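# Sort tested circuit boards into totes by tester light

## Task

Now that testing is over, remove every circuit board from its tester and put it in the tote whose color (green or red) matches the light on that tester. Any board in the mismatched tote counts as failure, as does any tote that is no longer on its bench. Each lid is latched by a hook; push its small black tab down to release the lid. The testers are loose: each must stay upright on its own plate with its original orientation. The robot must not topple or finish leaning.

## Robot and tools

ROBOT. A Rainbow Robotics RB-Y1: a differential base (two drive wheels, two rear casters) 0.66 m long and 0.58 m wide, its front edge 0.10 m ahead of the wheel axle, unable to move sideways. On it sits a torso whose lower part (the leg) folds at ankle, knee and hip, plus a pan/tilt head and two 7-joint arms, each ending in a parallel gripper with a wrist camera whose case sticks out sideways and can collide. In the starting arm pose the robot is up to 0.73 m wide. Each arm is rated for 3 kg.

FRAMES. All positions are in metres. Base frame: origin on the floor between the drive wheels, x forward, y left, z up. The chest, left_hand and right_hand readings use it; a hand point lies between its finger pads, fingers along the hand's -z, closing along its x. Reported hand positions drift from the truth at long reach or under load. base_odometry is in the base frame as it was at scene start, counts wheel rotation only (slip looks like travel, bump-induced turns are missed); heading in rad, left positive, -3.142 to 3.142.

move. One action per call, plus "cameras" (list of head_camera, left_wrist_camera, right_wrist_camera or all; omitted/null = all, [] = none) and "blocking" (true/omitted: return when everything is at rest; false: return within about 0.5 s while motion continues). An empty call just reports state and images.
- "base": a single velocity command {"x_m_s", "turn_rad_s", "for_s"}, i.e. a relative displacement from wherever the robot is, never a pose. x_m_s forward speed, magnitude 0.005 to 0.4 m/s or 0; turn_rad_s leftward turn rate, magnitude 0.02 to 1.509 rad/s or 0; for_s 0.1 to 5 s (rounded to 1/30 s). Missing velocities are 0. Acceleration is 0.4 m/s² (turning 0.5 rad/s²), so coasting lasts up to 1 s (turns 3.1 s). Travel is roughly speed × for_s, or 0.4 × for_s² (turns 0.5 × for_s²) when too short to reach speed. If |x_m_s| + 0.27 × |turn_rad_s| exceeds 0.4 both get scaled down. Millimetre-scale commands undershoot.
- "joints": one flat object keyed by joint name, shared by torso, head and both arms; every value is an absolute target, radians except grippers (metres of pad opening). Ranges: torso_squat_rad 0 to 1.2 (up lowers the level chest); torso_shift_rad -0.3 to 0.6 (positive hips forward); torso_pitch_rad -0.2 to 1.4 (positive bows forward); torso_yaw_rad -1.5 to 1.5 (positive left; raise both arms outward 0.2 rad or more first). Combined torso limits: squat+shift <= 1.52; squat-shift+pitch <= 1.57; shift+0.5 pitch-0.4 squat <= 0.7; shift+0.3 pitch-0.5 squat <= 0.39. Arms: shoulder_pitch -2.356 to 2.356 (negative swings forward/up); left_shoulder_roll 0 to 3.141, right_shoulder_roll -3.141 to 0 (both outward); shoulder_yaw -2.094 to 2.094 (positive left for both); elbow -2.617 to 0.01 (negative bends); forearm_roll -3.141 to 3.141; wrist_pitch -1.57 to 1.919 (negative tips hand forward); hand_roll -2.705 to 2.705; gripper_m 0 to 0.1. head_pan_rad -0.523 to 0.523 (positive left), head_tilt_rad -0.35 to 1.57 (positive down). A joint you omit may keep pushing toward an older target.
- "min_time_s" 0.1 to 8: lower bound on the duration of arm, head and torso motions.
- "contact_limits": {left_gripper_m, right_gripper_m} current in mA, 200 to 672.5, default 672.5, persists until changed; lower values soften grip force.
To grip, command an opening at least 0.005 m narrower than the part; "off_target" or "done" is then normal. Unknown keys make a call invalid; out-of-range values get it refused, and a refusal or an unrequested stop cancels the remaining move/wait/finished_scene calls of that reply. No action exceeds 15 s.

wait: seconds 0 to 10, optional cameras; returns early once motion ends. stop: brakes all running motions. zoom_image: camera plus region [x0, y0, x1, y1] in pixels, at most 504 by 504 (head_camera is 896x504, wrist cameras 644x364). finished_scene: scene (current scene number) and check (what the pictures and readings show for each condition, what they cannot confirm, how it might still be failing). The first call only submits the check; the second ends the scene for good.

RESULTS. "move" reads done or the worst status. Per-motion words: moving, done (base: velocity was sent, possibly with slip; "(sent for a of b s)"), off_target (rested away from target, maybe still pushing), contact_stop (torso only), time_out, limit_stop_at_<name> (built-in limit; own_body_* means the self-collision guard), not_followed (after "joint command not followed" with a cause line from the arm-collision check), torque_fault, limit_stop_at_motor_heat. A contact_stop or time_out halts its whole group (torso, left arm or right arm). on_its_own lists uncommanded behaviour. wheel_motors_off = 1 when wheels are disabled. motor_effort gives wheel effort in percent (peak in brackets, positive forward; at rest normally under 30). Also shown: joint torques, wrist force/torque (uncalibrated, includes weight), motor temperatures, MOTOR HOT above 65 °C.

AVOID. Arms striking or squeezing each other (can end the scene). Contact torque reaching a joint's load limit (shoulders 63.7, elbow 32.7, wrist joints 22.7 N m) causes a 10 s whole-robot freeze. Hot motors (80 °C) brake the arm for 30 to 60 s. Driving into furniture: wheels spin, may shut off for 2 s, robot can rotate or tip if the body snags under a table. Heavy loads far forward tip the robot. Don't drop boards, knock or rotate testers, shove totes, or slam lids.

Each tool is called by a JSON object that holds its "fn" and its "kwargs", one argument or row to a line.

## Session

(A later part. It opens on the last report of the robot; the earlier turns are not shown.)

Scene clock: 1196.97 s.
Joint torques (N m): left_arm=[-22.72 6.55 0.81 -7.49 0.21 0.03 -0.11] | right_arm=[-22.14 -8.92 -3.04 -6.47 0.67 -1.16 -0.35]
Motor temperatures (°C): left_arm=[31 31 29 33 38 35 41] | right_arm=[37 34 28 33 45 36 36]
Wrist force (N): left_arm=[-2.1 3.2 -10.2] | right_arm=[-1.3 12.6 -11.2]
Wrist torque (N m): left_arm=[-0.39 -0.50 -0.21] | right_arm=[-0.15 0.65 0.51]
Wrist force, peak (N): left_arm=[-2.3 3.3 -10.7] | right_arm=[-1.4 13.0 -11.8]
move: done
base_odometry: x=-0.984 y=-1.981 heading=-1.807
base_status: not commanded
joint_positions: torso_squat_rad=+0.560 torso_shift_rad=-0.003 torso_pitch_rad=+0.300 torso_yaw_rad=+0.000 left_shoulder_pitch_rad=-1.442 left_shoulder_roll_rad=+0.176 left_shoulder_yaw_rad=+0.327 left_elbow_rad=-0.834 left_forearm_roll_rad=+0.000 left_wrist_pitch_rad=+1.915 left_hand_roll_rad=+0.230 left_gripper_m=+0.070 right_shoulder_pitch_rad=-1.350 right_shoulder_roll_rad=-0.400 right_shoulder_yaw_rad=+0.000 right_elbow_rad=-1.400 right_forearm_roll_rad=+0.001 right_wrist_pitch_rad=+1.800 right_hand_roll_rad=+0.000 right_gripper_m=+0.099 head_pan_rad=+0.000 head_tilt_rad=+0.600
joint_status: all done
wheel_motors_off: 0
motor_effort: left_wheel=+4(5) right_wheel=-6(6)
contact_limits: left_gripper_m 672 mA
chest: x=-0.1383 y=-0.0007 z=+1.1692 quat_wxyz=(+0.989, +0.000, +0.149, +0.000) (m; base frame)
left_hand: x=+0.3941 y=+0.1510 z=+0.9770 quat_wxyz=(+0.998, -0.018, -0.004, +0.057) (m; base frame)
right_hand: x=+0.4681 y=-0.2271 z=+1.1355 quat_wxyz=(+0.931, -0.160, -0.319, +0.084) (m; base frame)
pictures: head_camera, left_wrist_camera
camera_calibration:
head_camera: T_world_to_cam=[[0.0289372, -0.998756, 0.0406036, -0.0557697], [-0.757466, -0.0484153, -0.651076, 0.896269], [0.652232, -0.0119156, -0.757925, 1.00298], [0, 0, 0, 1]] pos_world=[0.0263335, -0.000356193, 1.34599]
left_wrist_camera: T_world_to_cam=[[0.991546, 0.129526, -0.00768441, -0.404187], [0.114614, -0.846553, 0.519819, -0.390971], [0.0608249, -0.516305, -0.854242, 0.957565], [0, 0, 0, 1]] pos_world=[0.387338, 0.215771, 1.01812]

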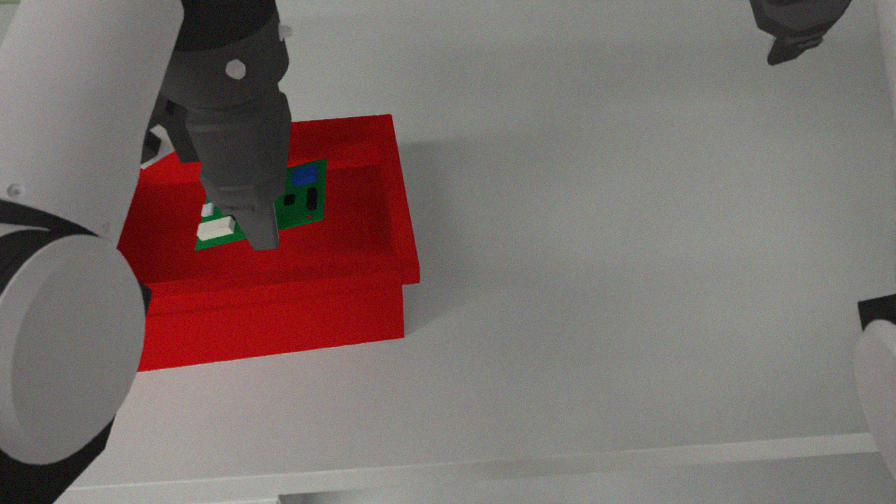

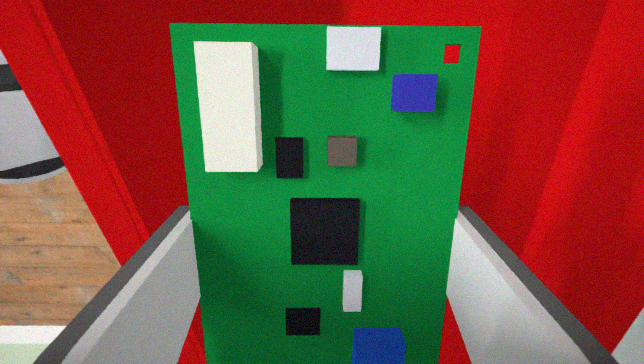

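{"fn": "move", "kwargs": {
  "joints": {"torso_squat_rad":0.66},
  "cameras": ["left_wrist_camera"]
}}

Scene clock: 1202.83 s.
Joint torques (N m): left_arm=[-22.71 6.47 0.86 -7.57 0.24 0.06 -0.14] | right_arm=[-22.04 -8.69 -2.89 -6.54 0.63 -1.22 -0.31]
Motor temperatures (°C): left_arm=[31 31 29 33 38 35 41] | right_arm=[37 34 28 33 45 36 36]
Wrist force (N): left_arm=[-2.1 3.3 -10.1] | right_arm=[-1.1 12.7 -11.2]
Wrist torque (N m): left_arm=[-0.41 -0.50 -0.20] | right_arm=[-0.16 0.67 0.48]
Wrist force, peak (N): left_arm=[-2.0 3.1 -10.5] | right_arm=[-1.2 13.0 -11.7]
move: done
base_odometry: x=-0.984 y=-1.981 heading=-1.807
base_status: not commanded
joint_positions: torso_squat_rad=+0.660 torso_shift_rad=-0.003 torso_pitch_rad=+0.300 torso_yaw_rad=+0.000 left_shoulder_pitch_rad=-1.442 left_shoulder_roll_rad=+0.176 left_shoulder_yaw_rad=+0.327 left_elbow_rad=-0.834 left_forearm_roll_rad=+0.000 left_wrist_pitch_rad=+1.915 left_hand_roll_rad=+0.230 left_gripper_m=+0.070 right_shoulder_pitch_rad=-1.350 right_shoulder_roll_rad=-0.400 right_shoulder_yaw_rad=+0.000 right_elbow_rad=-1.400 right_forearm_roll_rad=+0.001 right_wrist_pitch_rad=+1.800 right_hand_roll_rad=+0.000 right_gripper_m=+0.099 head_pan_rad=+0.000 head_tilt_rad=+0.600
joint_status: all done
wheel_motors_off: 0
motor_effort: left_wheel=+3(4) right_wheel=-5(7)
contact_limits: left_gripper_m 672 mA
chest: x=-0.1382 y=-0.0007 z=+1.1291 quat_wxyz=(+0.989, +0.000, +0.149, +0.000) (m; base frame)
left_hand: x=+0.3942 y=+0.1510 z=+0.9369 quat_wxyz=(+0.998, -0.018, -0.004, +0.057) (m; base frame)
right_hand: x=+0.4683 y=-0.2271 z=+1.0954 quat_wxyz=(+0.931, -0.160, -0.319, +0.084) (m; base frame)
pictures: left_wrist_camera
camera_calibration:
left_wrist_camera: T_world_to_cam=[[0.991546, 0.129527, -0.00769711, -0.404601], [0.114622, -0.846553, 0.519817, -0.370121], [0.0608144, -0.516305, -0.854243, 0.923329], [0, 0, 0, 1]] pos_world=[0.387453, 0.215799, 0.978028]

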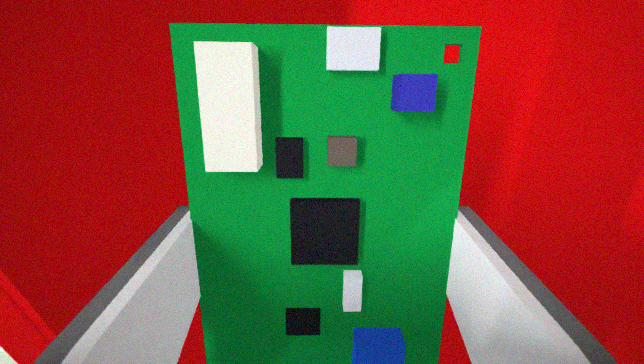

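{"fn": "move", "kwargs": {
  "joints": {"torso_squat_rad":0.69},
  "cameras": ["left_wrist_camera"]
}}

{"fn": "move", "kwargs": {
  "joints": {"left_gripper_m":0.088},
  "cameras": ["left_wrist_camera"]
}}

Scene clock: 1208.97 s.
Joint torques (N m): left_arm=[-22.77 6.59 0.78 -7.54 0.22 0.02 -0.14] | right_arm=[-22.08 -8.5 -2.87 -6.48 0.62 -1.29 -0.29]
Motor temperatures (°C): left_arm=[31 31 29 33 38 35 41] | right_arm=[37 34 28 33 45 36 36]
Wrist force (N): left_arm=[-2.1 3.3 -10.0] | right_arm=[-1.0 12.5 -11.1]
Wrist torque (N m): left_arm=[-0.40 -0.49 -0.22] | right_arm=[-0.12 0.68 0.52]
Wrist force, peak (N): left_arm=[-2.2 3.2 -10.5] | right_arm=[-1.1 12.8 -11.7]
move: done
base_odometry: x=-0.984 y=-1.981 heading=-1.807
base_status: not commanded
joint_positions: torso_squat_rad=+0.690 torso_shift_rad=-0.003 torso_pitch_rad=+0.300 torso_yaw_rad=+0.000 left_shoulder_pitch_rad=-1.442 left_shoulder_roll_rad=+0.176 left_shoulder_yaw_rad=+0.327 left_elbow_rad=-0.834 left_forearm_roll_rad=+0.000 left_wrist_pitch_rad=+1.915 left_hand_roll_rad=+0.230 left_gripper_m=+0.070 right_shoulder_pitch_rad=-1.350 right_shoulder_roll_rad=-0.400 right_shoulder_yaw_rad=+0.000 right_elbow_rad=-1.400 right_forearm_roll_rad=+0.001 right_wrist_pitch_rad=+1.800 right_hand_roll_rad=+0.000 right_gripper_m=+0.099 head_pan_rad=+0.000 head_tilt_rad=+0.600
joint_status: all done
wheel_motors_off: 0
motor_effort: left_wheel=+4(4) right_wheel=-5(6)
contact_limits: left_gripper_m 672 mA
chest: x=-0.1381 y=-0.0007 z=+1.1160 quat_wxyz=(+0.989, +0.000, +0.149, +0.000) (m; base frame)
left_hand: x=+0.3943 y=+0.1510 z=+0.9238 quat_wxyz=(+0.998, -0.018, -0.004, +0.057) (m; base frame)
right_hand: x=+0.4683 y=-0.2271 z=+1.0823 quat_wxyz=(+0.931, -0.160, -0.319, +0.084) (m; base frame)
pictures: left_wrist_camera
camera_calibration:
left_wrist_camera: T_world_to_cam=[[0.991545, 0.129536, -0.00770143, -0.404721], [0.114632, -0.846554, 0.519814, -0.363292], [0.0608151, -0.516301, -0.854245, 0.91213], [0, 0, 0, 1]] pos_world=[0.387472, 0.215814, 0.96491]

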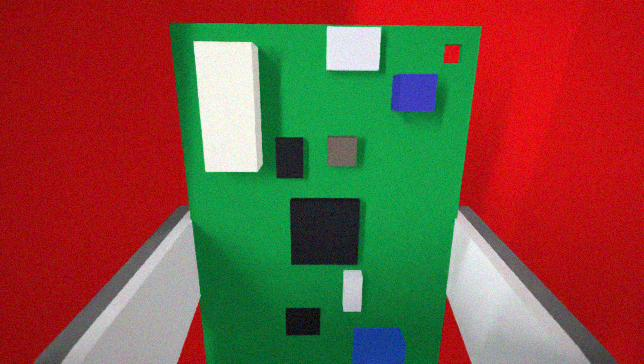

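Scene clock: 1209.63 s.
Joint torques (N m): left_arm=[-22.51 6.47 0.74 -7.42 0.23 0.05 -0.15] | right_arm=[-22.19 -8.58 -3.05 -6.47 0.7 -1.16 -0.31]
Motor temperatures (°C): left_arm=[31 31 29 33 38 35 41] | right_arm=[37 34 28 33 45 36 36]
Wrist force (N): left_arm=[-1.9 3.2 -9.5] | right_arm=[-1.1 12.3 -11.3]
Wrist torque (N m): left_arm=[-0.39 -0.46 -0.21] | right_arm=[-0.10 0.69 0.50]
Wrist force, peak (N): left_arm=[-1.9 3.0 -10.1] | right_arm=[-1.1 12.5 -11.7]
move: done
base_odometry: x=-0.984 y=-1.981 heading=-1.807
base_status: not commanded
joint_positions: torso_squat_rad=+0.690 torso_shift_rad=-0.003 torso_pitch_rad=+0.300 torso_yaw_rad=+0.000 left_shoulder_pitch_rad=-1.442 left_shoulder_roll_rad=+0.176 left_shoulder_yaw_rad=+0.327 left_elbow_rad=-0.834 left_forearm_roll_rad=+0.000 left_wrist_pitch_rad=+1.915 left_hand_roll_rad=+0.230 left_gripper_m=+0.088 right_shoulder_pitch_rad=-1.350 right_shoulder_roll_rad=-0.400 right_shoulder_yaw_rad=+0.000 right_elbow_rad=-1.400 right_forearm_roll_rad=+0.001 right_wrist_pitch_rad=+1.800 right_hand_roll_rad=+0.000 right_gripper_m=+0.099 head_pan_rad=+0.000 head_tilt_rad=+0.600
joint_status: all done
wheel_motors_off: 0
motor_effort: left_wheel=+3(4) right_wheel=-6(6)
contact_limits: left_gripper_m 672 mA
chest: x=-0.1381 y=-0.0007 z=+1.1160 quat_wxyz=(+0.989, +0.000, +0.149, +0.000) (m; base frame)
left_hand: x=+0.3943 y=+0.1510 z=+0.9238 quat_wxyz=(+0.998, -0.018, -0.004, +0.057) (m; base frame)
right_hand: x=+0.4683 y=-0.2271 z=+1.0823 quat_wxyz=(+0.931, -0.160, -0.319, +0.084) (m; base frame)
pictures: left_wrist_camera
camera_calibration:
left_wrist_camera: T_world_to_cam=[[0.991545, 0.129536, -0.00770146, -0.404721], [0.114632, -0.846554, 0.519813, -0.363292], [0.0608149, -0.516301, -0.854245, 0.912131], [0, 0, 0, 1]] pos_world=[0.387472, 0.215814, 0.96491]

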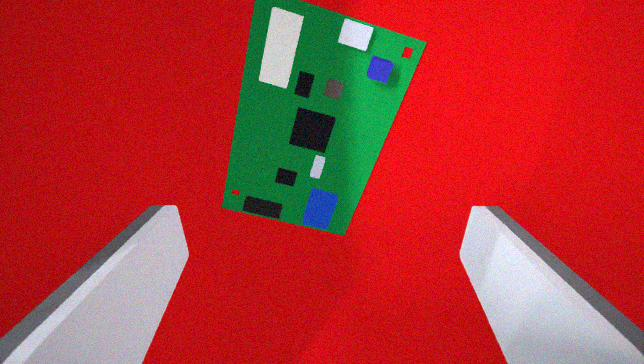

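{"fn": "move", "kwargs": {
  "joints": {"torso_squat_rad":0.1},
  "cameras": []
}}

{"fn": "move", "kwargs": {
  "base": {"x_m_s":-0.3,"for_s":2.5},
  "joints": {"torso_pitch_rad":0,"head_tilt_rad":0.55},
  "cameras": ["head_camera"]
}}

Scene clock: 1222.13 s.
Joint torques (N m): left_arm=[-22.64 6.46 0.75 -7.64 0.28 0.04 -0.21] | right_arm=[-22.24 -8.54 -3.23 -6.55 0.58 -1.25 -0.29]
Motor temperatures (°C): left_arm=[31 31 29 33 38 35 41] | right_arm=[37 34 28 33 45 36 36]
Wrist force (N): left_arm=[-1.9 3.2 -9.9] | right_arm=[-1.3 12.7 -11.3]
Wrist torque (N m): left_arm=[-0.40 -0.44 -0.20] | right_arm=[-0.18 0.66 0.49]
Wrist force, peak (N): left_arm=[-2.0 3.3 -10.0] | right_arm=[-1.1 13.1 -11.6]
move: done
base_odometry: x=-0.984 y=-1.981 heading=-1.807
base_status: not commanded
joint_positions: torso_squat_rad=+0.100 torso_shift_rad=-0.003 torso_pitch_rad=+0.300 torso_yaw_rad=+0.000 left_shoulder_pitch_rad=-1.442 left_shoulder_roll_rad=+0.176 left_shoulder_yaw_rad=+0.327 left_elbow_rad=-0.834 left_forearm_roll_rad=+0.000 left_wrist_pitch_rad=+1.915 left_hand_roll_rad=+0.230 left_gripper_m=+0.088 right_shoulder_pitch_rad=-1.350 right_shoulder_roll_rad=-0.400 right_shoulder_yaw_rad=+0.000 right_elbow_rad=-1.400 right_forearm_roll_rad=+0.001 right_wrist_pitch_rad=+1.800 right_hand_roll_rad=+0.000 right_gripper_m=+0.099 head_pan_rad=+0.000 head_tilt_rad=+0.600
joint_status: all done
wheel_motors_off: 0
motor_effort: left_wheel=+3(5) right_wheel=-5(7)
contact_limits: left_gripper_m 672 mA
chest: x=-0.1386 y=-0.0008 z=+1.2726 quat_wxyz=(+0.989, +0.000, +0.149, +0.000) (m; base frame)
left_hand: x=+0.3938 y=+0.1509 z=+1.0804 quat_wxyz=(+0.998, -0.018, -0.004, +0.057) (m; base frame)
right_hand: x=+0.4678 y=-0.2272 z=+1.2389 quat_wxyz=(+0.931, -0.160, -0.319, +0.084) (m; base frame)
pictures: none
No camera images: "cameras" was empty.

Scene clock: 1225.87 s.
Joint torques (N m): left_arm=[-22.9 7.51 0.77 -7.31 0.25 -0.49 -0.19] | right_arm=[-22.3 -8.37 -2.89 -5.03 0.53 -1.54 -0.35]
Motor temperatures (°C): left_arm=[31 31 29 33 38 35 41] | right_arm=[37 34 28 33 45 36 36]
Wrist force (N): left_arm=[-3.7 3.5 -9.4] | right_arm=[-2.4 12.7 -9.9]
Wrist torque (N m): left_arm=[-0.40 -0.53 -0.16] | right_arm=[-0.18 0.61 0.48]
Wrist force, peak (N): left_arm=[-3.9 3.5 -9.9] | right_arm=[-0.9 13.2 -12.3]
move: done
base_odometry: x=-0.809 y=-1.252 heading=-1.807
base_status: done (sent for 2.5 of 2.5 s)
joint_positions: torso_squat_rad=+0.100 torso_shift_rad=-0.003 torso_pitch_rad=+0.000 torso_yaw_rad=+0.000 left_shoulder_pitch_rad=-1.442 left_shoulder_roll_rad=+0.176 left_shoulder_yaw_rad=+0.327 left_elbow_rad=-0.834 left_forearm_roll_rad=+0.000 left_wrist_pitch_rad=+1.915 left_hand_roll_rad=+0.230 left_gripper_m=+0.088 right_shoulder_pitch_rad=-1.350 right_shoulder_roll_rad=-0.400 right_shoulder_yaw_rad=+0.000 right_elbow_rad=-1.400 right_forearm_roll_rad=+0.001 right_wrist_pitch_rad=+1.800 right_hand_roll_rad=+0.000 right_gripper_m=+0.099 head_pan_rad=+0.000 head_tilt_rad=+0.550
joint_status: all done
wheel_motors_off: 0
motor_effort: left_wheel=+9(24) right_wheel=-5(30)
contact_limits: left_gripper_m 672 mA
chest: x=-0.2300 y=-0.0008 z=+1.2864 quat_wxyz=(+1.000, +0.000, +0.000, +0.000) (m; base frame)
left_hand: x=+0.3354 y=+0.1507 z=+1.2602 quat_wxyz=(+0.986, -0.026, -0.153, +0.054) (m; base frame)
right_hand: x=+0.3592 y=-0.2273 z=+1.4335 quat_wxyz=(+0.873, -0.171, -0.454, +0.060) (m; base frame)
pictures: head_camera
camera_calibration:
head_camera: T_world_to_cam=[[0.0130099, -0.998761, 0.0480242, -0.0712554], [-0.488296, -0.048258, -0.871343, 1.25253], [0.872581, -0.012114, -0.488319, 0.846391], [0, 0, 0, 1]] pos_world=[-0.126015, -0.000469608, 1.50811]

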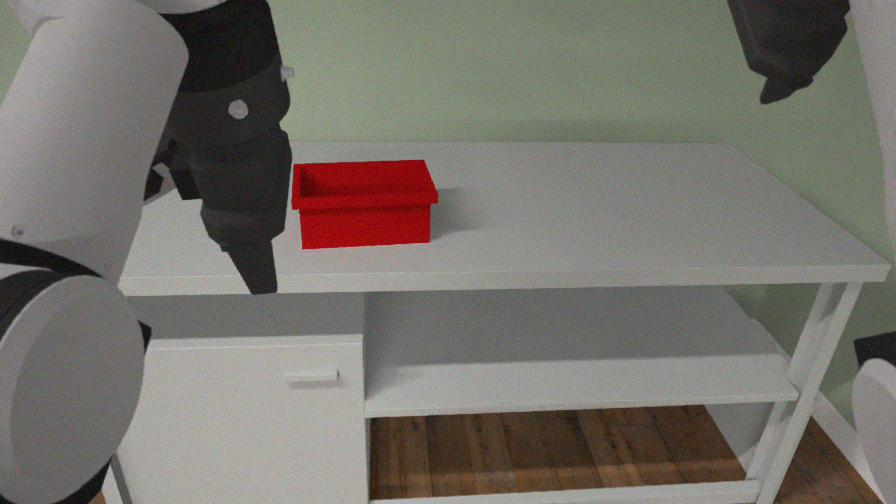

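{"fn": "move", "kwargs": {
  "base": {"turn_rad_s":-0.8,"for_s":3.84},
  "joints": {"left_shoulder_pitch_rad":0.3,"left_shoulder_roll_rad":0.12,"left_shoulder_yaw_rad":0,"left_elbow_rad":-2.2,"left_wrist_pitch_rad":1.88,"left_hand_roll_rad":0,"left_gripper_m":0,"right_shoulder_pitch_rad":0.3,"right_shoulder_roll_rad":-0.12,"right_elbow_rad":-2.2,"right_wrist_pitch_rad":1.88,"head_tilt_rad":0.4},
  "cameras": ["head_camera"]
}}

{"fn": "move", "kwargs": {
  "base": {"x_m_s":0.4,"for_s":4.9},
  "cameras": ["head_camera"]
}}

Scene clock: 1238.03 s.
Joint torques (N m): left_arm=[-5.13 1.14 0.51 -8.22 0.01 -0.35 -0.09] | right_arm=[-5.6 -0.47 -1.39 -8.01 0.22 -0.29 -0.27]
Motor temperatures (°C): left_arm=[31 31 29 33 38 35 41] | right_arm=[37 34 28 33 45 36 36]
Wrist force (N): left_arm=[-2.4 1.9 -9.5] | right_arm=[2.2 11.3 -13.2]
Wrist torque (N m): left_arm=[-0.28 -0.46 -0.23] | right_arm=[-0.08 0.88 0.53]
Wrist force, peak (N): left_arm=[-3.8 3.3 -9.9] | right_arm=[1.8 12.5 -13.0]
move: done
base_odometry: x=-0.809 y=-1.252 heading=+1.410
base_status: done (sent for 3.83 of 3.83 s)
joint_positions: torso_squat_rad=+0.100 torso_shift_rad=-0.003 torso_pitch_rad=+0.000 torso_yaw_rad=+0.000 left_shoulder_pitch_rad=+0.300 left_shoulder_roll_rad=+0.120 left_shoulder_yaw_rad=+0.000 left_elbow_rad=-2.200 left_forearm_roll_rad=+0.000 left_wrist_pitch_rad=+1.880 left_hand_roll_rad=+0.000 left_gripper_m=+0.000 right_shoulder_pitch_rad=+0.300 right_shoulder_roll_rad=-0.120 right_shoulder_yaw_rad=+0.000 right_elbow_rad=-2.200 right_forearm_roll_rad=+0.001 right_wrist_pitch_rad=+1.880 right_hand_roll_rad=+0.000 right_gripper_m=+0.099 head_pan_rad=+0.000 head_tilt_rad=+0.400
joint_status: all done
wheel_motors_off: 0
motor_effort: left_wheel=+3(31) right_wheel=+2(29)
contact_limits: left_gripper_m 672 mA
chest: x=-0.2301 y=-0.0008 z=+1.2864 quat_wxyz=(+1.000, +0.000, +0.000, +0.000) (m; base frame)
left_hand: x=-0.0223 y=+0.2918 z=+0.9240 quat_wxyz=(+0.997, +0.066, -0.016, +0.033) (m; base frame)
right_hand: x=-0.0223 y=-0.2928 z=+0.9235 quat_wxyz=(+0.997, -0.066, -0.016, -0.033) (m; base frame)
pictures: head_camera
camera_calibration:
head_camera: T_world_to_cam=[[0.00556437, -0.998762, 0.0494347, -0.074884], [-0.352575, -0.0482203, -0.93454, 1.37469], [0.935767, -0.0122293, -0.352407, 0.657545], [0, 0, 0, 1]] pos_world=[-0.130209, -0.000461845, 1.52013]

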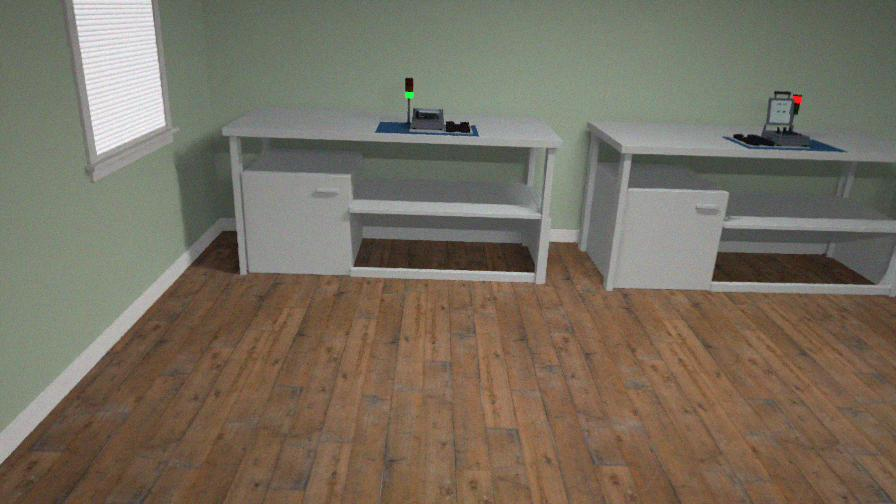

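Scene clock: 1244.50 s.
Joint torques (N m): left_arm=[-4.16 1.05 0.46 -8.28 -0.03 -0.3 -0.09] | right_arm=[-4.36 -0.45 -1.51 -7.93 0.22 -0.17 -0.32]
Motor temperatures (°C): left_arm=[30 31 29 33 38 35 41] | right_arm=[37 34 28 33 45 36 36]
Wrist force (N): left_arm=[-2.4 2.2 -9.6] | right_arm=[2.2 11.4 -12.9]
Wrist torque (N m): left_arm=[-0.32 -0.45 -0.23] | right_arm=[-0.08 0.87 0.54]
Wrist force, peak (N): left_arm=[-2.5 2.0 -9.8] | right_arm=[2.2 11.8 -13.4]
move: done
base_odometry: x=-0.493 y=+0.683 heading=+1.409
base_status: done (sent for 4.9 of 4.9 s)
joint_positions: torso_squat_rad=+0.100 torso_shift_rad=-0.003 torso_pitch_rad=+0.000 torso_yaw_rad=+0.000 left_shoulder_pitch_rad=+0.300 left_shoulder_roll_rad=+0.120 left_shoulder_yaw_rad=+0.000 left_elbow_rad=-2.200 left_forearm_roll_rad=+0.000 left_wrist_pitch_rad=+1.880 left_hand_roll_rad=+0.000 left_gripper_m=+0.000 right_shoulder_pitch_rad=+0.300 right_shoulder_roll_rad=-0.120 right_shoulder_yaw_rad=+0.000 right_elbow_rad=-2.200 right_forearm_roll_rad=+0.001 right_wrist_pitch_rad=+1.880 right_hand_roll_rad=+0.000 right_gripper_m=+0.099 head_pan_rad=+0.000 head_tilt_rad=+0.400
joint_status: not commanded
wheel_motors_off: 0
motor_effort: left_wheel=-2(30) right_wheel=+2(33)
contact_limits: left_gripper_m 672 mA
chest: x=-0.2299 y=-0.0008 z=+1.2864 quat_wxyz=(+1.000, +0.000, +0.000, +0.000) (m; base frame)
left_hand: x=-0.0222 y=+0.2917 z=+0.9239 quat_wxyz=(+0.997, +0.066, -0.016, +0.033) (m; base frame)
right_hand: x=-0.0222 y=-0.2928 z=+0.9235 quat_wxyz=(+0.997, -0.066, -0.016, -0.033) (m; base frame)
pictures: head_camera
camera_calibration:
head_camera: T_world_to_cam=[[0.00557568, -0.998762, 0.0494324, -0.0748803], [-0.352779, -0.0482194, -0.934463, 1.3746], [0.93569, -0.0122284, -0.352611, 0.657666], [0, 0, 0, 1]] pos_world=[-0.130024, -0.000463074, 1.52011]

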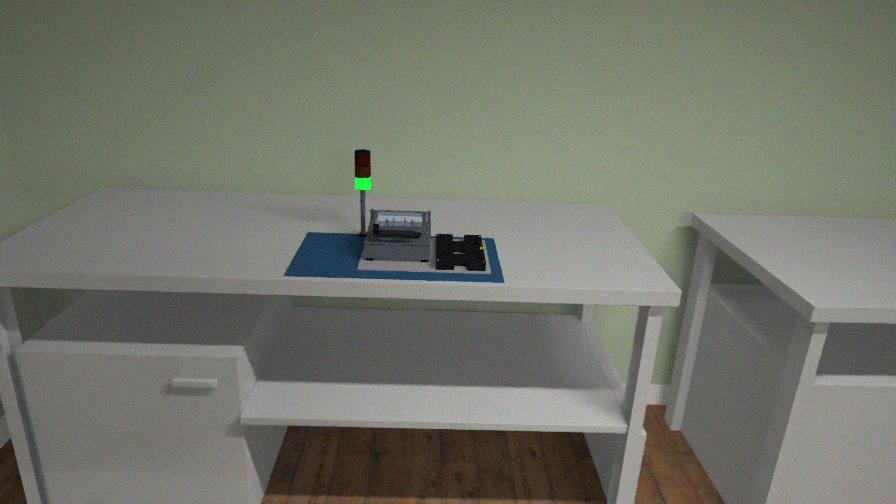

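{"fn": "move", "kwargs": {
  "base": {"turn_rad_s":-0.1,"for_s":0.3},
  "cameras": []
}}

{"fn": "move", "kwargs": {
  "base": {"x_m_s":0.3,"for_s":3.35},
  "cameras": []
}}

{"fn": "move", "kwargs": {
  "base": {"turn_rad_s":0.15,"for_s":0.58},
  "joints": {"head_tilt_rad":0.8,"torso_pitch_rad":0.1,"torso_squat_rad":0.35},
  "cameras": ["head_camera"]
}}

Scene clock: 1261.93 s.
Joint torques (N m): left_arm=[-4.3 1.2 0.46 -8.27 -0.15 -0.33 -0.08] | right_arm=[-4.61 -0.2 -1.71 -7.89 0.26 -0.34 -0.31]
Motor temperatures (°C): left_arm=[30 31 29 33 38 35 41] | right_arm=[36 34 28 33 45 36 36]
Wrist force (N): left_arm=[-2.4 1.9 -9.3] | right_arm=[2.3 11.3 -13.1]
Wrist torque (N m): left_arm=[-0.28 -0.46 -0.22] | right_arm=[-0.06 0.88 0.52]
Wrist force, peak (N): left_arm=[-2.3 1.9 -9.8] | right_arm=[2.1 11.7 -13.4]
move: done
base_odometry: x=-0.493 y=+0.683 heading=+1.380
base_status: done (sent for 0.3 of 0.3 s)
joint_positions: torso_squat_rad=+0.100 torso_shift_rad=-0.003 torso_pitch_rad=+0.000 torso_yaw_rad=+0.000 left_shoulder_pitch_rad=+0.300 left_shoulder_roll_rad=+0.120 left_shoulder_yaw_rad=+0.000 left_elbow_rad=-2.200 left_forearm_roll_rad=+0.000 left_wrist_pitch_rad=+1.880 left_hand_roll_rad=+0.000 left_gripper_m=+0.000 right_shoulder_pitch_rad=+0.300 right_shoulder_roll_rad=-0.120 right_shoulder_yaw_rad=+0.000 right_elbow_rad=-2.200 right_forearm_roll_rad=+0.001 right_wrist_pitch_rad=+1.880 right_hand_roll_rad=+0.000 right_gripper_m=+0.099 head_pan_rad=+0.000 head_tilt_rad=+0.400
joint_status: not commanded
wheel_motors_off: 0
motor_effort: left_wheel=+4(29) right_wheel=-7(33)
contact_limits: left_gripper_m 672 mA
chest: x=-0.2299 y=-0.0008 z=+1.2864 quat_wxyz=(+1.000, +0.000, +0.000, +0.000) (m; base frame)
left_hand: x=-0.0222 y=+0.2917 z=+0.9239 quat_wxyz=(+0.997, +0.066, -0.016, +0.033) (m; base frame)
right_hand: x=-0.0222 y=-0.2928 z=+0.9235 quat_wxyz=(+0.997, -0.066, -0.016, -0.033) (m; base frame)
pictures: none
No camera images: "cameras" was empty.

Scene clock: 1266.60 s.
Joint torques (N m): left_arm=[-4.29 1.39 0.53 -8.15 -0.1 -0.28 -0.14] | right_arm=[-4.5 -0.37 -1.33 -8.02 0.25 -0.28 -0.3]
Motor temperatures (°C): left_arm=[30 31 29 33 38 35 41] | right_arm=[36 34 28 33 45 36 36]
Wrist force (N): left_arm=[-2.5 1.9 -9.6] | right_arm=[2.1 11.6 -13.3]
Wrist torque (N m): left_arm=[-0.27 -0.47 -0.22] | right_arm=[-0.09 0.85 0.53]
Wrist force, peak (N): left_arm=[-2.7 1.9 -9.8] | right_arm=[2.3 11.6 -13.4]
move: done
base_odometry: x=-0.301 y=+1.675 heading=+1.380
base_status: done (sent for 3.37 of 3.37 s)
joint_positions: torso_squat_rad=+0.100 torso_shift_rad=-0.003 torso_pitch_rad=+0.000 torso_yaw_rad=+0.000 left_shoulder_pitch_rad=+0.300 left_shoulder_roll_rad=+0.120 left_shoulder_yaw_rad=+0.000 left_elbow_rad=-2.200 left_forearm_roll_rad=+0.000 left_wrist_pitch_rad=+1.880 left_hand_roll_rad=+0.000 left_gripper_m=+0.000 right_shoulder_pitch_rad=+0.300 right_shoulder_roll_rad=-0.120 right_shoulder_yaw_rad=+0.000 right_elbow_rad=-2.200 right_forearm_roll_rad=+0.001 right_wrist_pitch_rad=+1.880 right_hand_roll_rad=+0.000 right_gripper_m=+0.099 head_pan_rad=+0.000 head_tilt_rad=+0.400
joint_status: not commanded
wheel_motors_off: 0
motor_effort: left_wheel=-7(24) right_wheel=+2(34)
contact_limits: left_gripper_m 672 mA
chest: x=-0.2299 y=-0.0008 z=+1.2864 quat_wxyz=(+1.000, +0.000, +0.000, +0.000) (m; base frame)
left_hand: x=-0.0222 y=+0.2917 z=+0.9239 quat_wxyz=(+0.997, +0.066, -0.016, +0.033) (m; base frame)
right_hand: x=-0.0222 y=-0.2928 z=+0.9235 quat_wxyz=(+0.997, -0.066, -0.016, -0.033) (m; base frame)
pictures: none
No camera images: "cameras" was empty.

Scene clock: 1268.23 s.
Joint torques (N m): left_arm=[-2.53 1.49 0.39 -8.2 -0.02 -0.1 0] | right_arm=[-2.52 -0.83 -1.4 -7.92 0.18 -0.17 -0.34]
Motor temperatures (°C): left_arm=[30 31 29 33 38 35 41] | right_arm=[36 34 28 33 45 36 36]
Wrist force (N): left_arm=[-1.9 1.8 -9.2] | right_arm=[2.8 11.5 -13.3]
Wrist torque (N m): left_arm=[-0.27 -0.44 -0.23] | right_arm=[-0.10 0.91 0.52]
Wrist force, peak (N): left_arm=[-2.3 2.0 -9.9] | right_arm=[3.0 11.6 -13.3]
move: done
base_odometry: x=-0.301 y=+1.675 heading=+1.464
base_status: done (sent for 0.57 of 0.57 s)
joint_positions: torso_squat_rad=+0.350 torso_shift_rad=-0.003 torso_pitch_rad=+0.100 torso_yaw_rad=+0.000 left_shoulder_pitch_rad=+0.300 left_shoulder_roll_rad=+0.120 left_shoulder_yaw_rad=+0.000 left_elbow_rad=-2.200 left_forearm_roll_rad=+0.000 left_wrist_pitch_rad=+1.880 left_hand_roll_rad=+0.000 left_gripper_m=+0.000 right_shoulder_pitch_rad=+0.300 right_shoulder_roll_rad=-0.120 right_shoulder_yaw_rad=+0.000 right_elbow_rad=-2.200 right_forearm_roll_rad=+0.001 right_wrist_pitch_rad=+1.880 right_hand_roll_rad=+0.000 right_gripper_m=+0.099 head_pan_rad=+0.000 head_tilt_rad=+0.800
joint_status: all done
wheel_motors_off: 0
motor_effort: left_wheel=-7(23) right_wheel=-1(26)
contact_limits: left_gripper_m 672 mA
chest: x=-0.1989 y=-0.0008 z=+1.2459 quat_wxyz=(+0.999, +0.000, +0.050, +0.000) (m; base frame)
left_hand: x=-0.0284 y=+0.2918 z=+0.8645 quat_wxyz=(+0.997, +0.068, +0.034, +0.029) (m; base frame)
right_hand: x=-0.0284 y=-0.2928 z=+0.8640 quat_wxyz=(+0.997, -0.067, +0.034, -0.029) (m; base frame)
pictures: head_camera
camera_calibration:
head_camera: T_world_to_cam=[[0.0290054, -0.998756, 0.0405665, -0.05653], [-0.757539, -0.0484414, -0.65099, 0.879133], [0.652145, -0.0118485, -0.758002, 1.13504], [0, 0, 0, 1]] pos_world=[-0.0725912, -0.00042474, 1.43496]

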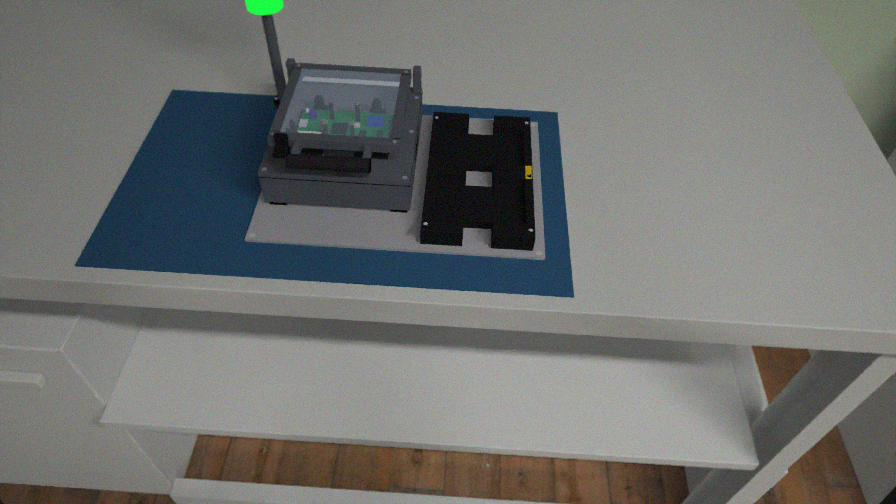

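{"fn": "move", "kwargs": {
  "base": {"x_m_s":0.1,"for_s":1.6},
  "joints": {"head_tilt_rad":1.0},
  "cameras": ["head_camera"]
}}

{"fn": "zoom_image", "kwargs": {
  "camera": "head_camera",
  "region": [230, 60, 450, 260]
}}

Scene clock: 1281.23 s.
Joint torques (N m): left_arm=[-2.51 1.42 0.33 -8.08 -0.03 -0.08 -0.06] | right_arm=[-2.59 -0.53 -1.78 -7.92 0.2 -0.04 -0.39]
Motor temperatures (°C): left_arm=[30 31 29 33 38 35 41] | right_arm=[36 34 28 33 45 36 36]
Wrist force (N): left_arm=[-1.7 2.0 -9.5] | right_arm=[2.5 11.4 -12.9]
Wrist torque (N m): left_arm=[-0.28 -0.43 -0.23] | right_arm=[-0.07 0.89 0.52]
Wrist force, peak (N): left_arm=[-2.3 2.2 -9.7] | right_arm=[2.8 11.6 -13.4]
move: done
base_odometry: x=-0.285 y=+1.834 heading=+1.465
base_status: done (sent for 1.6 of 1.6 s)
joint_positions: torso_squat_rad=+0.350 torso_shift_rad=-0.003 torso_pitch_rad=+0.100 torso_yaw_rad=+0.000 left_shoulder_pitch_rad=+0.300 left_shoulder_roll_rad=+0.120 left_shoulder_yaw_rad=+0.000 left_elbow_rad=-2.200 left_forearm_roll_rad=+0.000 left_wrist_pitch_rad=+1.880 left_hand_roll_rad=+0.000 left_gripper_m=+0.000 right_shoulder_pitch_rad=+0.300 right_shoulder_roll_rad=-0.120 right_shoulder_yaw_rad=+0.000 right_elbow_rad=-2.200 right_forearm_roll_rad=+0.001 right_wrist_pitch_rad=+1.880 right_hand_roll_rad=+0.000 right_gripper_m=+0.099 head_pan_rad=+0.000 head_tilt_rad=+1.000
joint_status: all done
wheel_motors_off: 0
motor_effort: left_wheel=+2(30) right_wheel=-6(27)
contact_limits: left_gripper_m 672 mA
chest: x=-0.1989 y=-0.0008 z=+1.2459 quat_wxyz=(+0.999, +0.000, +0.050, +0.000) (m; base frame)
left_hand: x=-0.0284 y=+0.2918 z=+0.8645 quat_wxyz=(+0.997, +0.068, +0.034, +0.029) (m; base frame)
right_hand: x=-0.0284 y=-0.2928 z=+0.8640 quat_wxyz=(+0.997, -0.067, +0.034, -0.029) (m; base frame)
pictures: head_camera
camera_calibration:
head_camera: T_world_to_cam=[[0.0366769, -0.99875, 0.0339706, -0.0458045], [-0.871801, -0.0485946, -0.487445, 0.625275], [0.488486, -0.0117376, -0.872493, 1.27449], [0, 0, 0, 1]] pos_world=[-0.0757753, -0.000402763, 1.41833]

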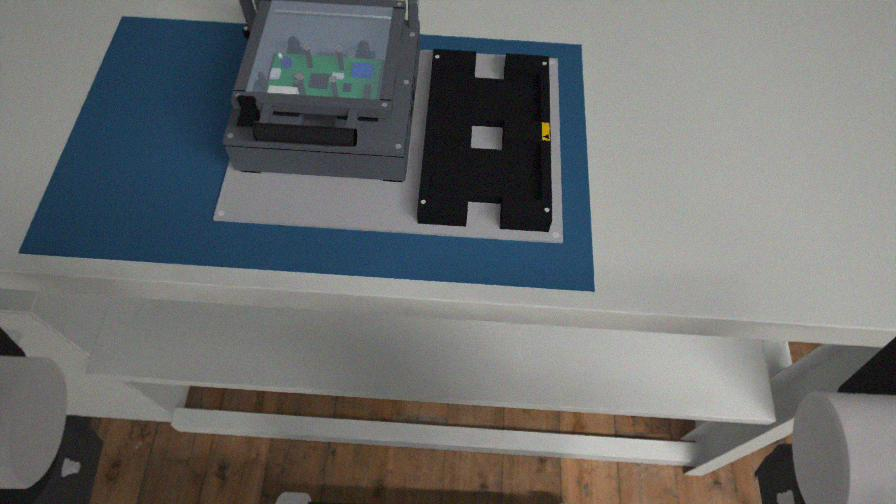

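Scaled by 2.291 from the camera's 896x504 image, which has a finer 1280x720 frame.

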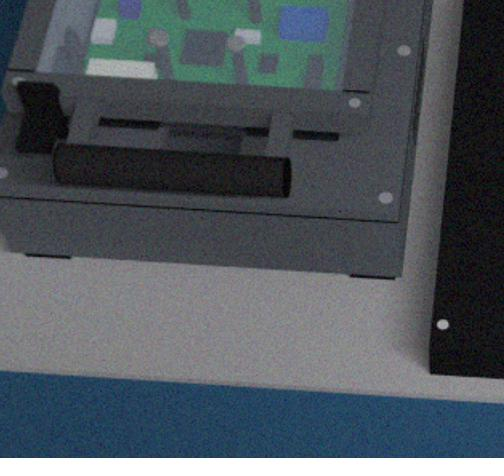

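{"fn": "move", "kwargs": {
  "joints": {"torso_squat_rad":0.05,"torso_pitch_rad":0},
  "cameras": []
}}

{"fn": "move", "kwargs": {
  "joints": {"left_shoulder_pitch_rad":-0.6,"left_elbow_rad":-2.1,"left_wrist_pitch_rad":1.915,"left_shoulder_roll_rad":0.12},
  "cameras": []
}}

{"fn": "move", "kwargs": {
  "joints": {"left_shoulder_pitch_rad":-1.03,"left_shoulder_roll_rad":0.091,"left_shoulder_yaw_rad":0.251,"left_elbow_rad":-1.141,"left_wrist_pitch_rad":1.915,"left_hand_roll_rad":0.083,"head_tilt_rad":0.9},
  "cameras": []
}}

{"fn": "move", "kwargs": {
  "joints": {"torso_squat_rad":0.2,"torso_pitch_rad":0.1},
  "cameras": ["head_camera","left_wrist_camera"]
}}

Scene clock: 1312.00 s.
Joint torques (N m): left_arm=[-4.54 1.3 0.53 -8.13 -0.1 -0.23 -0.02] | right_arm=[-4.31 -0.61 -1.71 -8.08 0.33 -0.2 -0.42]
Motor temperatures (°C): left_arm=[29 31 29 33 38 35 41] | right_arm=[35 33 28 33 45 36 36]
Wrist force (N): left_arm=[-2.3 1.9 -9.7] | right_arm=[2.2 11.2 -13.2]
Wrist torque (N m): left_arm=[-0.29 -0.44 -0.20] | right_arm=[-0.06 0.86 0.51]
Wrist force, peak (N): left_arm=[-2.5 2.3 -9.6] | right_arm=[2.7 11.4 -13.5]
move: done
base_odometry: x=-0.285 y=+1.834 heading=+1.465
base_status: not commanded
joint_positions: torso_squat_rad=+0.050 torso_shift_rad=-0.003 torso_pitch_rad=+0.000 torso_yaw_rad=+0.000 left_shoulder_pitch_rad=+0.300 left_shoulder_roll_rad=+0.120 left_shoulder_yaw_rad=+0.000 left_elbow_rad=-2.200 left_forearm_roll_rad=+0.000 left_wrist_pitch_rad=+1.880 left_hand_roll_rad=+0.000 left_gripper_m=+0.000 right_shoulder_pitch_rad=+0.300 right_shoulder_roll_rad=-0.120 right_shoulder_yaw_rad=+0.000 right_elbow_rad=-2.200 right_forearm_roll_rad=+0.001 right_wrist_pitch_rad=+1.880 right_hand_roll_rad=+0.000 right_gripper_m=+0.099 head_pan_rad=+0.000 head_tilt_rad=+1.000
joint_status: all done
wheel_motors_off: 0
motor_effort: left_wheel=+2(4) right_wheel=-5(8)
contact_limits: left_gripper_m 672 mA
chest: x=-0.2300 y=-0.0008 z=+1.2890 quat_wxyz=(+1.000, +0.000, +0.000, +0.000) (m; base frame)
left_hand: x=-0.0222 y=+0.2917 z=+0.9266 quat_wxyz=(+0.997, +0.066, -0.016, +0.033) (m; base frame)
right_hand: x=-0.0222 y=-0.2928 z=+0.9261 quat_wxyz=(+0.997, -0.066, -0.016, -0.033) (m; base frame)
pictures: none
No camera images: "cameras" was empty.

Scene clock: 1313.53 s.
Joint torques (N m): left_arm=[-14.26 1.79 0.7 -4.89 -0.15 -1 -0.08] | right_arm=[-4.45 -0.68 -1.37 -7.99 0.18 -0.24 -0.44]
Motor temperatures (°C): left_arm=[29 31 29 33 38 35 41] | right_arm=[35 33 28 33 45 36 36]
Wrist force (N): left_arm=[-5.9 2.0 -7.9] | right_arm=[1.9 11.2 -13.1]
Wrist torque (N m): left_arm=[-0.29 -0.64 -0.20] | right_arm=[-0.05 0.85 0.53]
Wrist force, peak (N): left_arm=[-3.3 2.3 -10.0] | right_arm=[2.1 11.5 -13.2]
move: done
base_odometry: x=-0.285 y=+1.834 heading=+1.465
base_status: not commanded
joint_positions: torso_squat_rad=+0.050 torso_shift_rad=-0.003 torso_pitch_rad=+0.000 torso_yaw_rad=+0.000 left_shoulder_pitch_rad=-0.600 left_shoulder_roll_rad=+0.120 left_shoulder_yaw_rad=+0.000 left_elbow_rad=-2.100 left_forearm_roll_rad=+0.000 left_wrist_pitch_rad=+1.915 left_hand_roll_rad=+0.000 left_gripper_m=+0.000 right_shoulder_pitch_rad=+0.300 right_shoulder_roll_rad=-0.120 right_shoulder_yaw_rad=+0.000 right_elbow_rad=-2.200 right_forearm_roll_rad=+0.001 right_wrist_pitch_rad=+1.880 right_hand_roll_rad=+0.000 right_gripper_m=+0.099 head_pan_rad=+0.000 head_tilt_rad=+1.000
joint_status: all done
wheel_motors_off: 0
motor_effort: left_wheel=+4(6) right_wheel=-5(7)
contact_limits: left_gripper_m 672 mA
chest: x=-0.2300 y=-0.0008 z=+1.2890 quat_wxyz=(+1.000, +0.000, +0.000, +0.000) (m; base frame)
left_hand: x=+0.2461 y=+0.1842 z=+1.2007 quat_wxyz=(+0.923, +0.050, -0.370, -0.089) (m; base frame)
right_hand: x=-0.0222 y=-0.2928 z=+0.9261 quat_wxyz=(+0.997, -0.066, -0.016, -0.033) (m; base frame)
pictures: none
No camera images: "cameras" was empty.

Scene clock: 1315.30 s.
Joint torques (N m): left_arm=[-21.09 5.38 0.5 -7.17 0.13 -0.44 0.28] | right_arm=[-4.32 -0.69 -1.6 -7.65 0.22 -0.23 -0.42]
Motor temperatures (°C): left_arm=[29 31 29 33 38 35 41] | right_arm=[35 33 28 33 45 36 36]
Wrist force (N): left_arm=[-3.5 2.9 -9.6] | right_arm=[2.0 11.2 -13.1]
Wrist torque (N m): left_arm=[-0.34 -0.52 -0.18] | right_arm=[-0.04 0.84 0.53]
Wrist force, peak (N): left_arm=[-3.6 2.9 -10.1] | right_arm=[2.3 11.7 -13.2]
move: done
base_odometry: x=-0.285 y=+1.834 heading=+1.465
base_status: not commanded
joint_positions: torso_squat_rad=+0.050 torso_shift_rad=-0.003 torso_pitch_rad=+0.000 torso_yaw_rad=+0.000 left_shoulder_pitch_rad=-1.030 left_shoulder_roll_rad=+0.091 left_shoulder_yaw_rad=+0.251 left_elbow_rad=-1.141 left_forearm_roll_rad=+0.000 left_wrist_pitch_rad=+1.915 left_hand_roll_rad=+0.083 left_gripper_m=+0.000 right_shoulder_pitch_rad=+0.300 right_shoulder_roll_rad=-0.120 right_shoulder_yaw_rad=+0.000 right_elbow_rad=-2.200 right_forearm_roll_rad=+0.001 right_wrist_pitch_rad=+1.880 right_hand_roll_rad=+0.000 right_gripper_m=+0.099 head_pan_rad=+0.000 head_tilt_rad=+0.900
joint_status: all done
wheel_motors_off: 0
motor_effort: left_wheel=+5(6) right_wheel=-5(7)
contact_limits: left_gripper_m 672 mA
chest: x=-0.2300 y=-0.0008 z=+1.2890 quat_wxyz=(+1.000, +0.000, +0.000, +0.000) (m; base frame)
left_hand: x=+0.2969 y=+0.1752 z=+1.1244 quat_wxyz=(+0.995, -0.008, -0.104, -0.001) (m; base frame)
right_hand: x=-0.0222 y=-0.2928 z=+0.9261 quat_wxyz=(+0.997, -0.066, -0.016, -0.033) (m; base frame)
pictures: none
No camera images: "cameras" was empty.

Scene clock: 1316.60 s.
Joint torques (N m): left_arm=[-20.51 4.83 0.73 -7.3 0.19 -0.24 0.25] | right_arm=[-2.4 -0.96 -1.58 -7.86 0.31 -0.01 -0.26]
Motor temperatures (°C): left_arm=[29 31 29 33 38 35 41] | right_arm=[35 33 28 33 45 36 36]
Wrist force (N): left_arm=[-2.7 3.0 -9.5] | right_arm=[2.8 11.2 -12.8]
Wrist torque (N m): left_arm=[-0.37 -0.48 -0.21] | right_arm=[-0.06 0.90 0.53]
Wrist force, peak (N): left_arm=[-3.3 3.4 -9.8] | right_arm=[2.7 11.8 -13.1]
move: done
base_odometry: x=-0.285 y=+1.834 heading=+1.465
base_status: not commanded
joint_positions: torso_squat_rad=+0.200 torso_shift_rad=-0.003 torso_pitch_rad=+0.100 torso_yaw_rad=+0.000 left_shoulder_pitch_rad=-1.030 left_shoulder_roll_rad=+0.091 left_shoulder_yaw_rad=+0.251 left_elbow_rad=-1.141 left_forearm_roll_rad=+0.000 left_wrist_pitch_rad=+1.915 left_hand_roll_rad=+0.083 left_gripper_m=+0.000 right_shoulder_pitch_rad=+0.300 right_shoulder_roll_rad=-0.120 right_shoulder_yaw_rad=+0.000 right_elbow_rad=-2.200 right_forearm_roll_rad=+0.001 right_wrist_pitch_rad=+1.880 right_hand_roll_rad=+0.000 right_gripper_m=+0.099 head_pan_rad=+0.000 head_tilt_rad=+0.900
joint_status: all done
wheel_motors_off: 0
motor_effort: left_wheel=+5(6) right_wheel=-6(8)
contact_limits: left_gripper_m 672 mA
chest: x=-0.1990 y=-0.0008 z=+1.2744 quat_wxyz=(+0.999, +0.000, +0.050, +0.000) (m; base frame)
left_hand: x=+0.3088 y=+0.1752 z=+1.0580 quat_wxyz=(+0.999, -0.008, -0.054, +0.000) (m; base frame)
right_hand: x=-0.0285 y=-0.2928 z=+0.8925 quat_wxyz=(+0.997, -0.067, +0.034, -0.029) (m; base frame)
pictures: head_camera, left_wrist_camera
camera_calibration:
head_camera: T_world_to_cam=[[0.0330003, -0.998753, 0.0374657, -0.0525034], [-0.818789, -0.0485127, -0.572041, 0.771845], [0.573145, -0.011799, -0.819369, 1.23455], [0, 0, 0, 1]] pos_world=[-0.0738627, -0.000427179, 1.45504]
left_wrist_camera: T_world_to_cam=[[0.995331, 0.0155854, 0.0952583, -0.412192], [-0.034407, -0.864766, 0.500996, -0.333612], [0.0901843, -0.501934, -0.860191, 1.03921], [0, 0, 0, 1]] pos_world=[0.305069, 0.23954, 1.10032]

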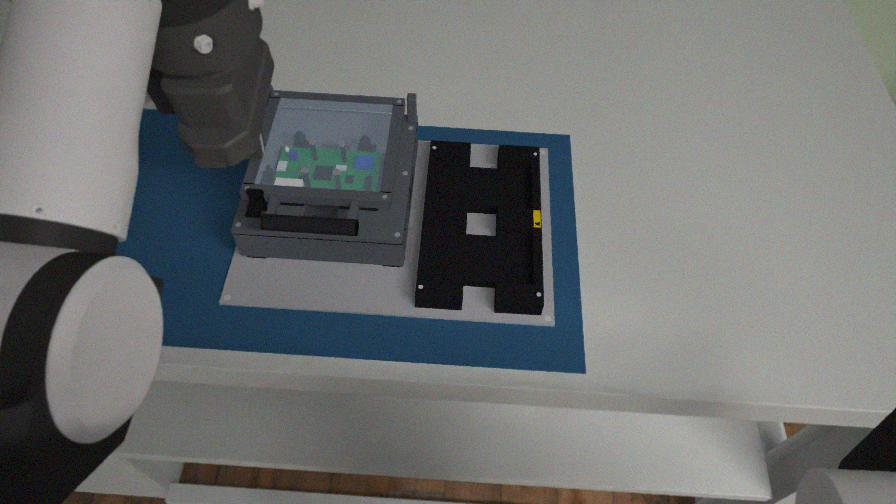

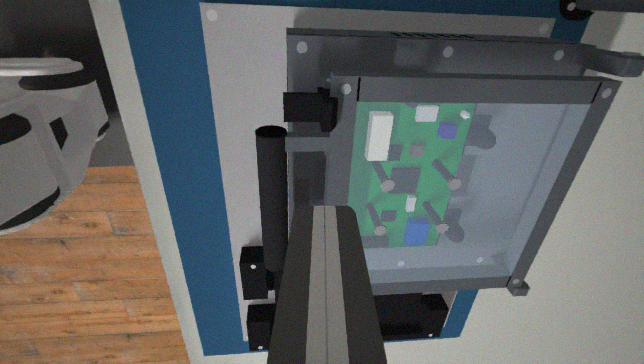

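{"fn": "move", "kwargs": {
  "joints": {"left_shoulder_pitch_rad":-1.0,"left_shoulder_roll_rad":0.118,"left_shoulder_yaw_rad":0.268,"left_hand_roll_rad":0.05,"torso_squat_rad":0.33},
  "min_time_s": 2,
  "cameras": ["head_camera","left_wrist_camera"]
}}

{"fn": "zoom_image", "kwargs": {
  "camera": "head_camera",
  "region": [130, 40, 430, 260]
}}

Scene clock: 1346.27 s.
Joint torques (N m): left_arm=[-19.72 7.39 1.21 -7.37 0.19 -0.18 -0.18] | right_arm=[-2.23 -0.84 -1.73 -7.68 0.28 0.05 -0.33]
Motor temperatures (°C): left_arm=[30 31 29 33 38 34 41] | right_arm=[35 33 28 33 45 36 36]
Wrist force (N): left_arm=[-2.8 2.9 -9.6] | right_arm=[2.8 11.2 -13.1]
Wrist torque (N m): left_arm=[-0.35 -0.49 -0.21] | right_arm=[-0.05 0.91 0.53]
Wrist force, peak (N): left_arm=[-2.9 3.2 -9.8] | right_arm=[2.6 11.9 -13.1]
move: done
base_odometry: x=-0.285 y=+1.834 heading=+1.465
base_status: not commanded
joint_positions: torso_squat_rad=+0.330 torso_shift_rad=-0.003 torso_pitch_rad=+0.100 torso_yaw_rad=+0.000 left_shoulder_pitch_rad=-1.000 left_shoulder_roll_rad=+0.118 left_shoulder_yaw_rad=+0.268 left_elbow_rad=-1.141 left_forearm_roll_rad=+0.000 left_wrist_pitch_rad=+1.915 left_hand_roll_rad=+0.050 left_gripper_m=+0.000 right_shoulder_pitch_rad=+0.300 right_shoulder_roll_rad=-0.120 right_shoulder_yaw_rad=+0.000 right_elbow_rad=-2.200 right_forearm_roll_rad=+0.001 right_wrist_pitch_rad=+1.880 right_hand_roll_rad=+0.000 right_gripper_m=+0.099 head_pan_rad=+0.000 head_tilt_rad=+0.900
joint_status: all done
wheel_motors_off: 0
motor_effort: left_wheel=+4(6) right_wheel=-6(7)
contact_limits: left_gripper_m 672 mA
chest: x=-0.1990 y=-0.0007 z=+1.2506 quat_wxyz=(+0.999, +0.000, +0.050, +0.000) (m; base frame)
left_hand: x=+0.3038 y=+0.1967 z=+1.0236 quat_wxyz=(+0.999, -0.004, -0.044, +0.004) (m; base frame)
right_hand: x=-0.0284 y=-0.2928 z=+0.8688 quat_wxyz=(+0.997, -0.067, +0.034, -0.029) (m; base frame)
pictures: head_camera, left_wrist_camera
camera_calibration:
head_camera: T_world_to_cam=[[0.0329941, -0.998753, 0.0374712, -0.0516025], [-0.818695, -0.0485127, -0.572176, 0.758401], [0.573281, -0.011799, -0.819274, 1.21496], [0, 0, 0, 1]] pos_world=[-0.0739102, -0.000410701, 1.43126]
left_wrist_camera: T_world_to_cam=[[0.996932, 0.0228569, 0.0748595, -0.385299], [-0.017267, -0.868625, 0.495169, -0.296473], [0.0763428, -0.494942, -0.865566, 1.02919], [0, 0, 0, 1]] pos_world=[0.300426, 0.260674, 1.06648]

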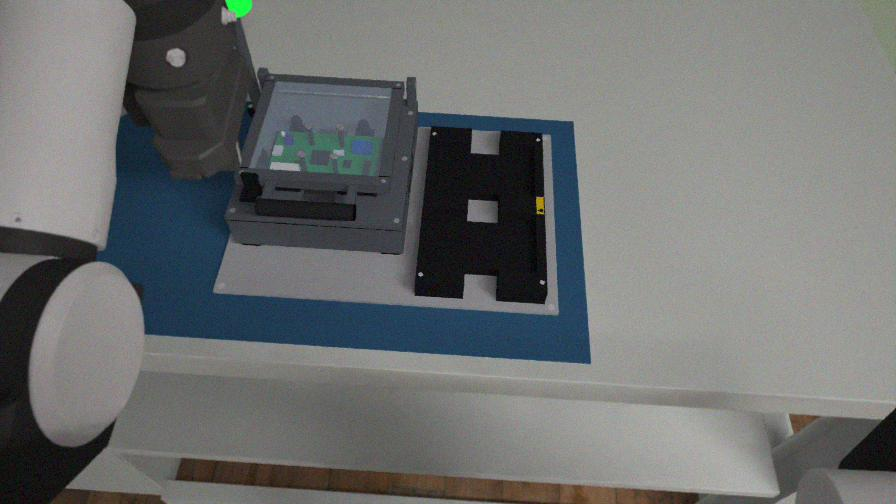

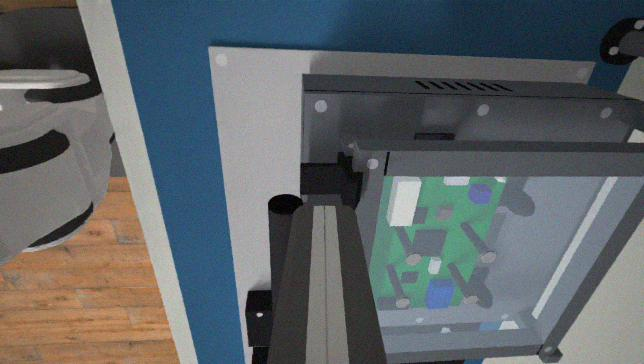

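Scaled by 1.680 from the camera's 896x504 image, which has a finer 1280x720 frame.

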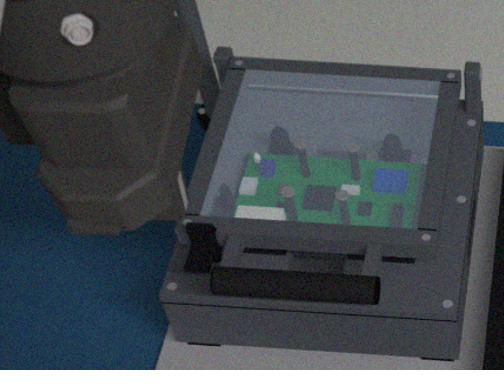

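{"fn": "move", "kwargs": {
  "joints": {"left_shoulder_roll_rad":0.13,"torso_squat_rad":0.42},
  "cameras": ["left_wrist_camera"]
}}

{"fn": "zoom_image", "kwargs": {
  "camera": "left_wrist_camera",
  "region": [180, 60, 480, 300]
}}

Scene clock: 1354.23 s.
Joint torques (N m): left_arm=[-20.02 6.79 0.37 -7.36 0.18 -0.26 -0.17] | right_arm=[-2.58 -1.06 -1.57 -7.69 0.24 0.02 -0.43]
Motor temperatures (°C): left_arm=[30 31 29 33 38 34 41] | right_arm=[35 33 28 33 45 36 36]
Wrist force (N): left_arm=[-2.7 2.9 -9.8] | right_arm=[2.3 11.4 -13.0]
Wrist torque (N m): left_arm=[-0.34 -0.49 -0.19] | right_arm=[-0.07 0.86 0.54]
Wrist force, peak (N): left_arm=[-2.9 2.8 -9.9] | right_arm=[2.5 11.6 -13.5]
move: done
base_odometry: x=-0.285 y=+1.834 heading=+1.465
base_status: not commanded
joint_positions: torso_squat_rad=+0.420 torso_shift_rad=-0.003 torso_pitch_rad=+0.100 torso_yaw_rad=+0.000 left_shoulder_pitch_rad=-1.000 left_shoulder_roll_rad=+0.130 left_shoulder_yaw_rad=+0.268 left_elbow_rad=-1.141 left_forearm_roll_rad=+0.000 left_wrist_pitch_rad=+1.915 left_hand_roll_rad=+0.050 left_gripper_m=+0.000 right_shoulder_pitch_rad=+0.300 right_shoulder_roll_rad=-0.120 right_shoulder_yaw_rad=+0.000 right_elbow_rad=-2.200 right_forearm_roll_rad=+0.001 right_wrist_pitch_rad=+1.880 right_hand_roll_rad=+0.000 right_gripper_m=+0.099 head_pan_rad=+0.000 head_tilt_rad=+0.900
joint_status: all done
wheel_motors_off: 0
motor_effort: left_wheel=+4(6) right_wheel=-5(7)
contact_limits: left_gripper_m 672 mA
chest: x=-0.1990 y=-0.0007 z=+1.2275 quat_wxyz=(+0.999, +0.000, +0.050, +0.000) (m; base frame)
left_hand: x=+0.3051 y=+0.2035 z=+1.0021 quat_wxyz=(+0.999, +0.000, -0.045, +0.008) (m; base frame)
right_hand: x=-0.0284 y=-0.2927 z=+0.8457 quat_wxyz=(+0.997, -0.067, +0.034, -0.029) (m; base frame)
pictures: left_wrist_camera
camera_calibration:
left_wrist_camera: T_world_to_cam=[[0.996425, 0.0314036, 0.0784224, -0.39028], [-0.010962, -0.872419, 0.488635, -0.274448], [0.0837621, -0.487748, -0.868957, 1.01349], [0, 0, 0, 1]] pos_world=[0.300985, 0.267152, 1.04539]

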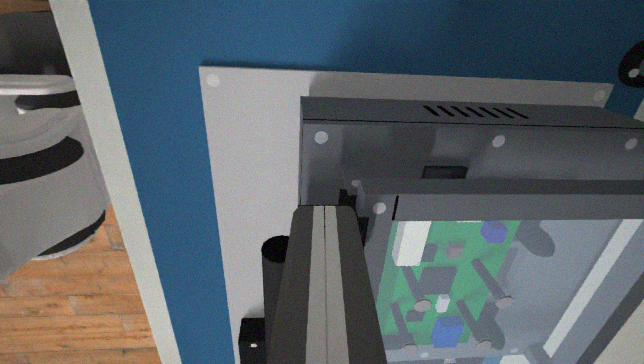

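Scaled by 1.680 from the camera's 644x364 image, which has a finer 920x520 frame.

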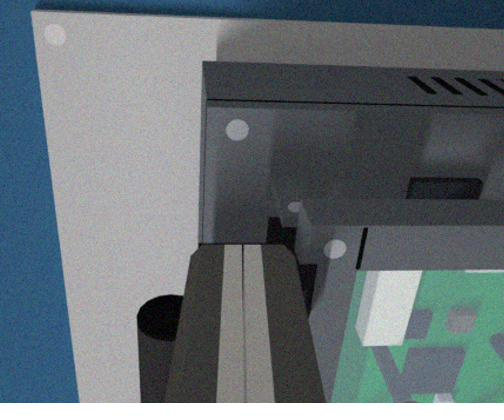

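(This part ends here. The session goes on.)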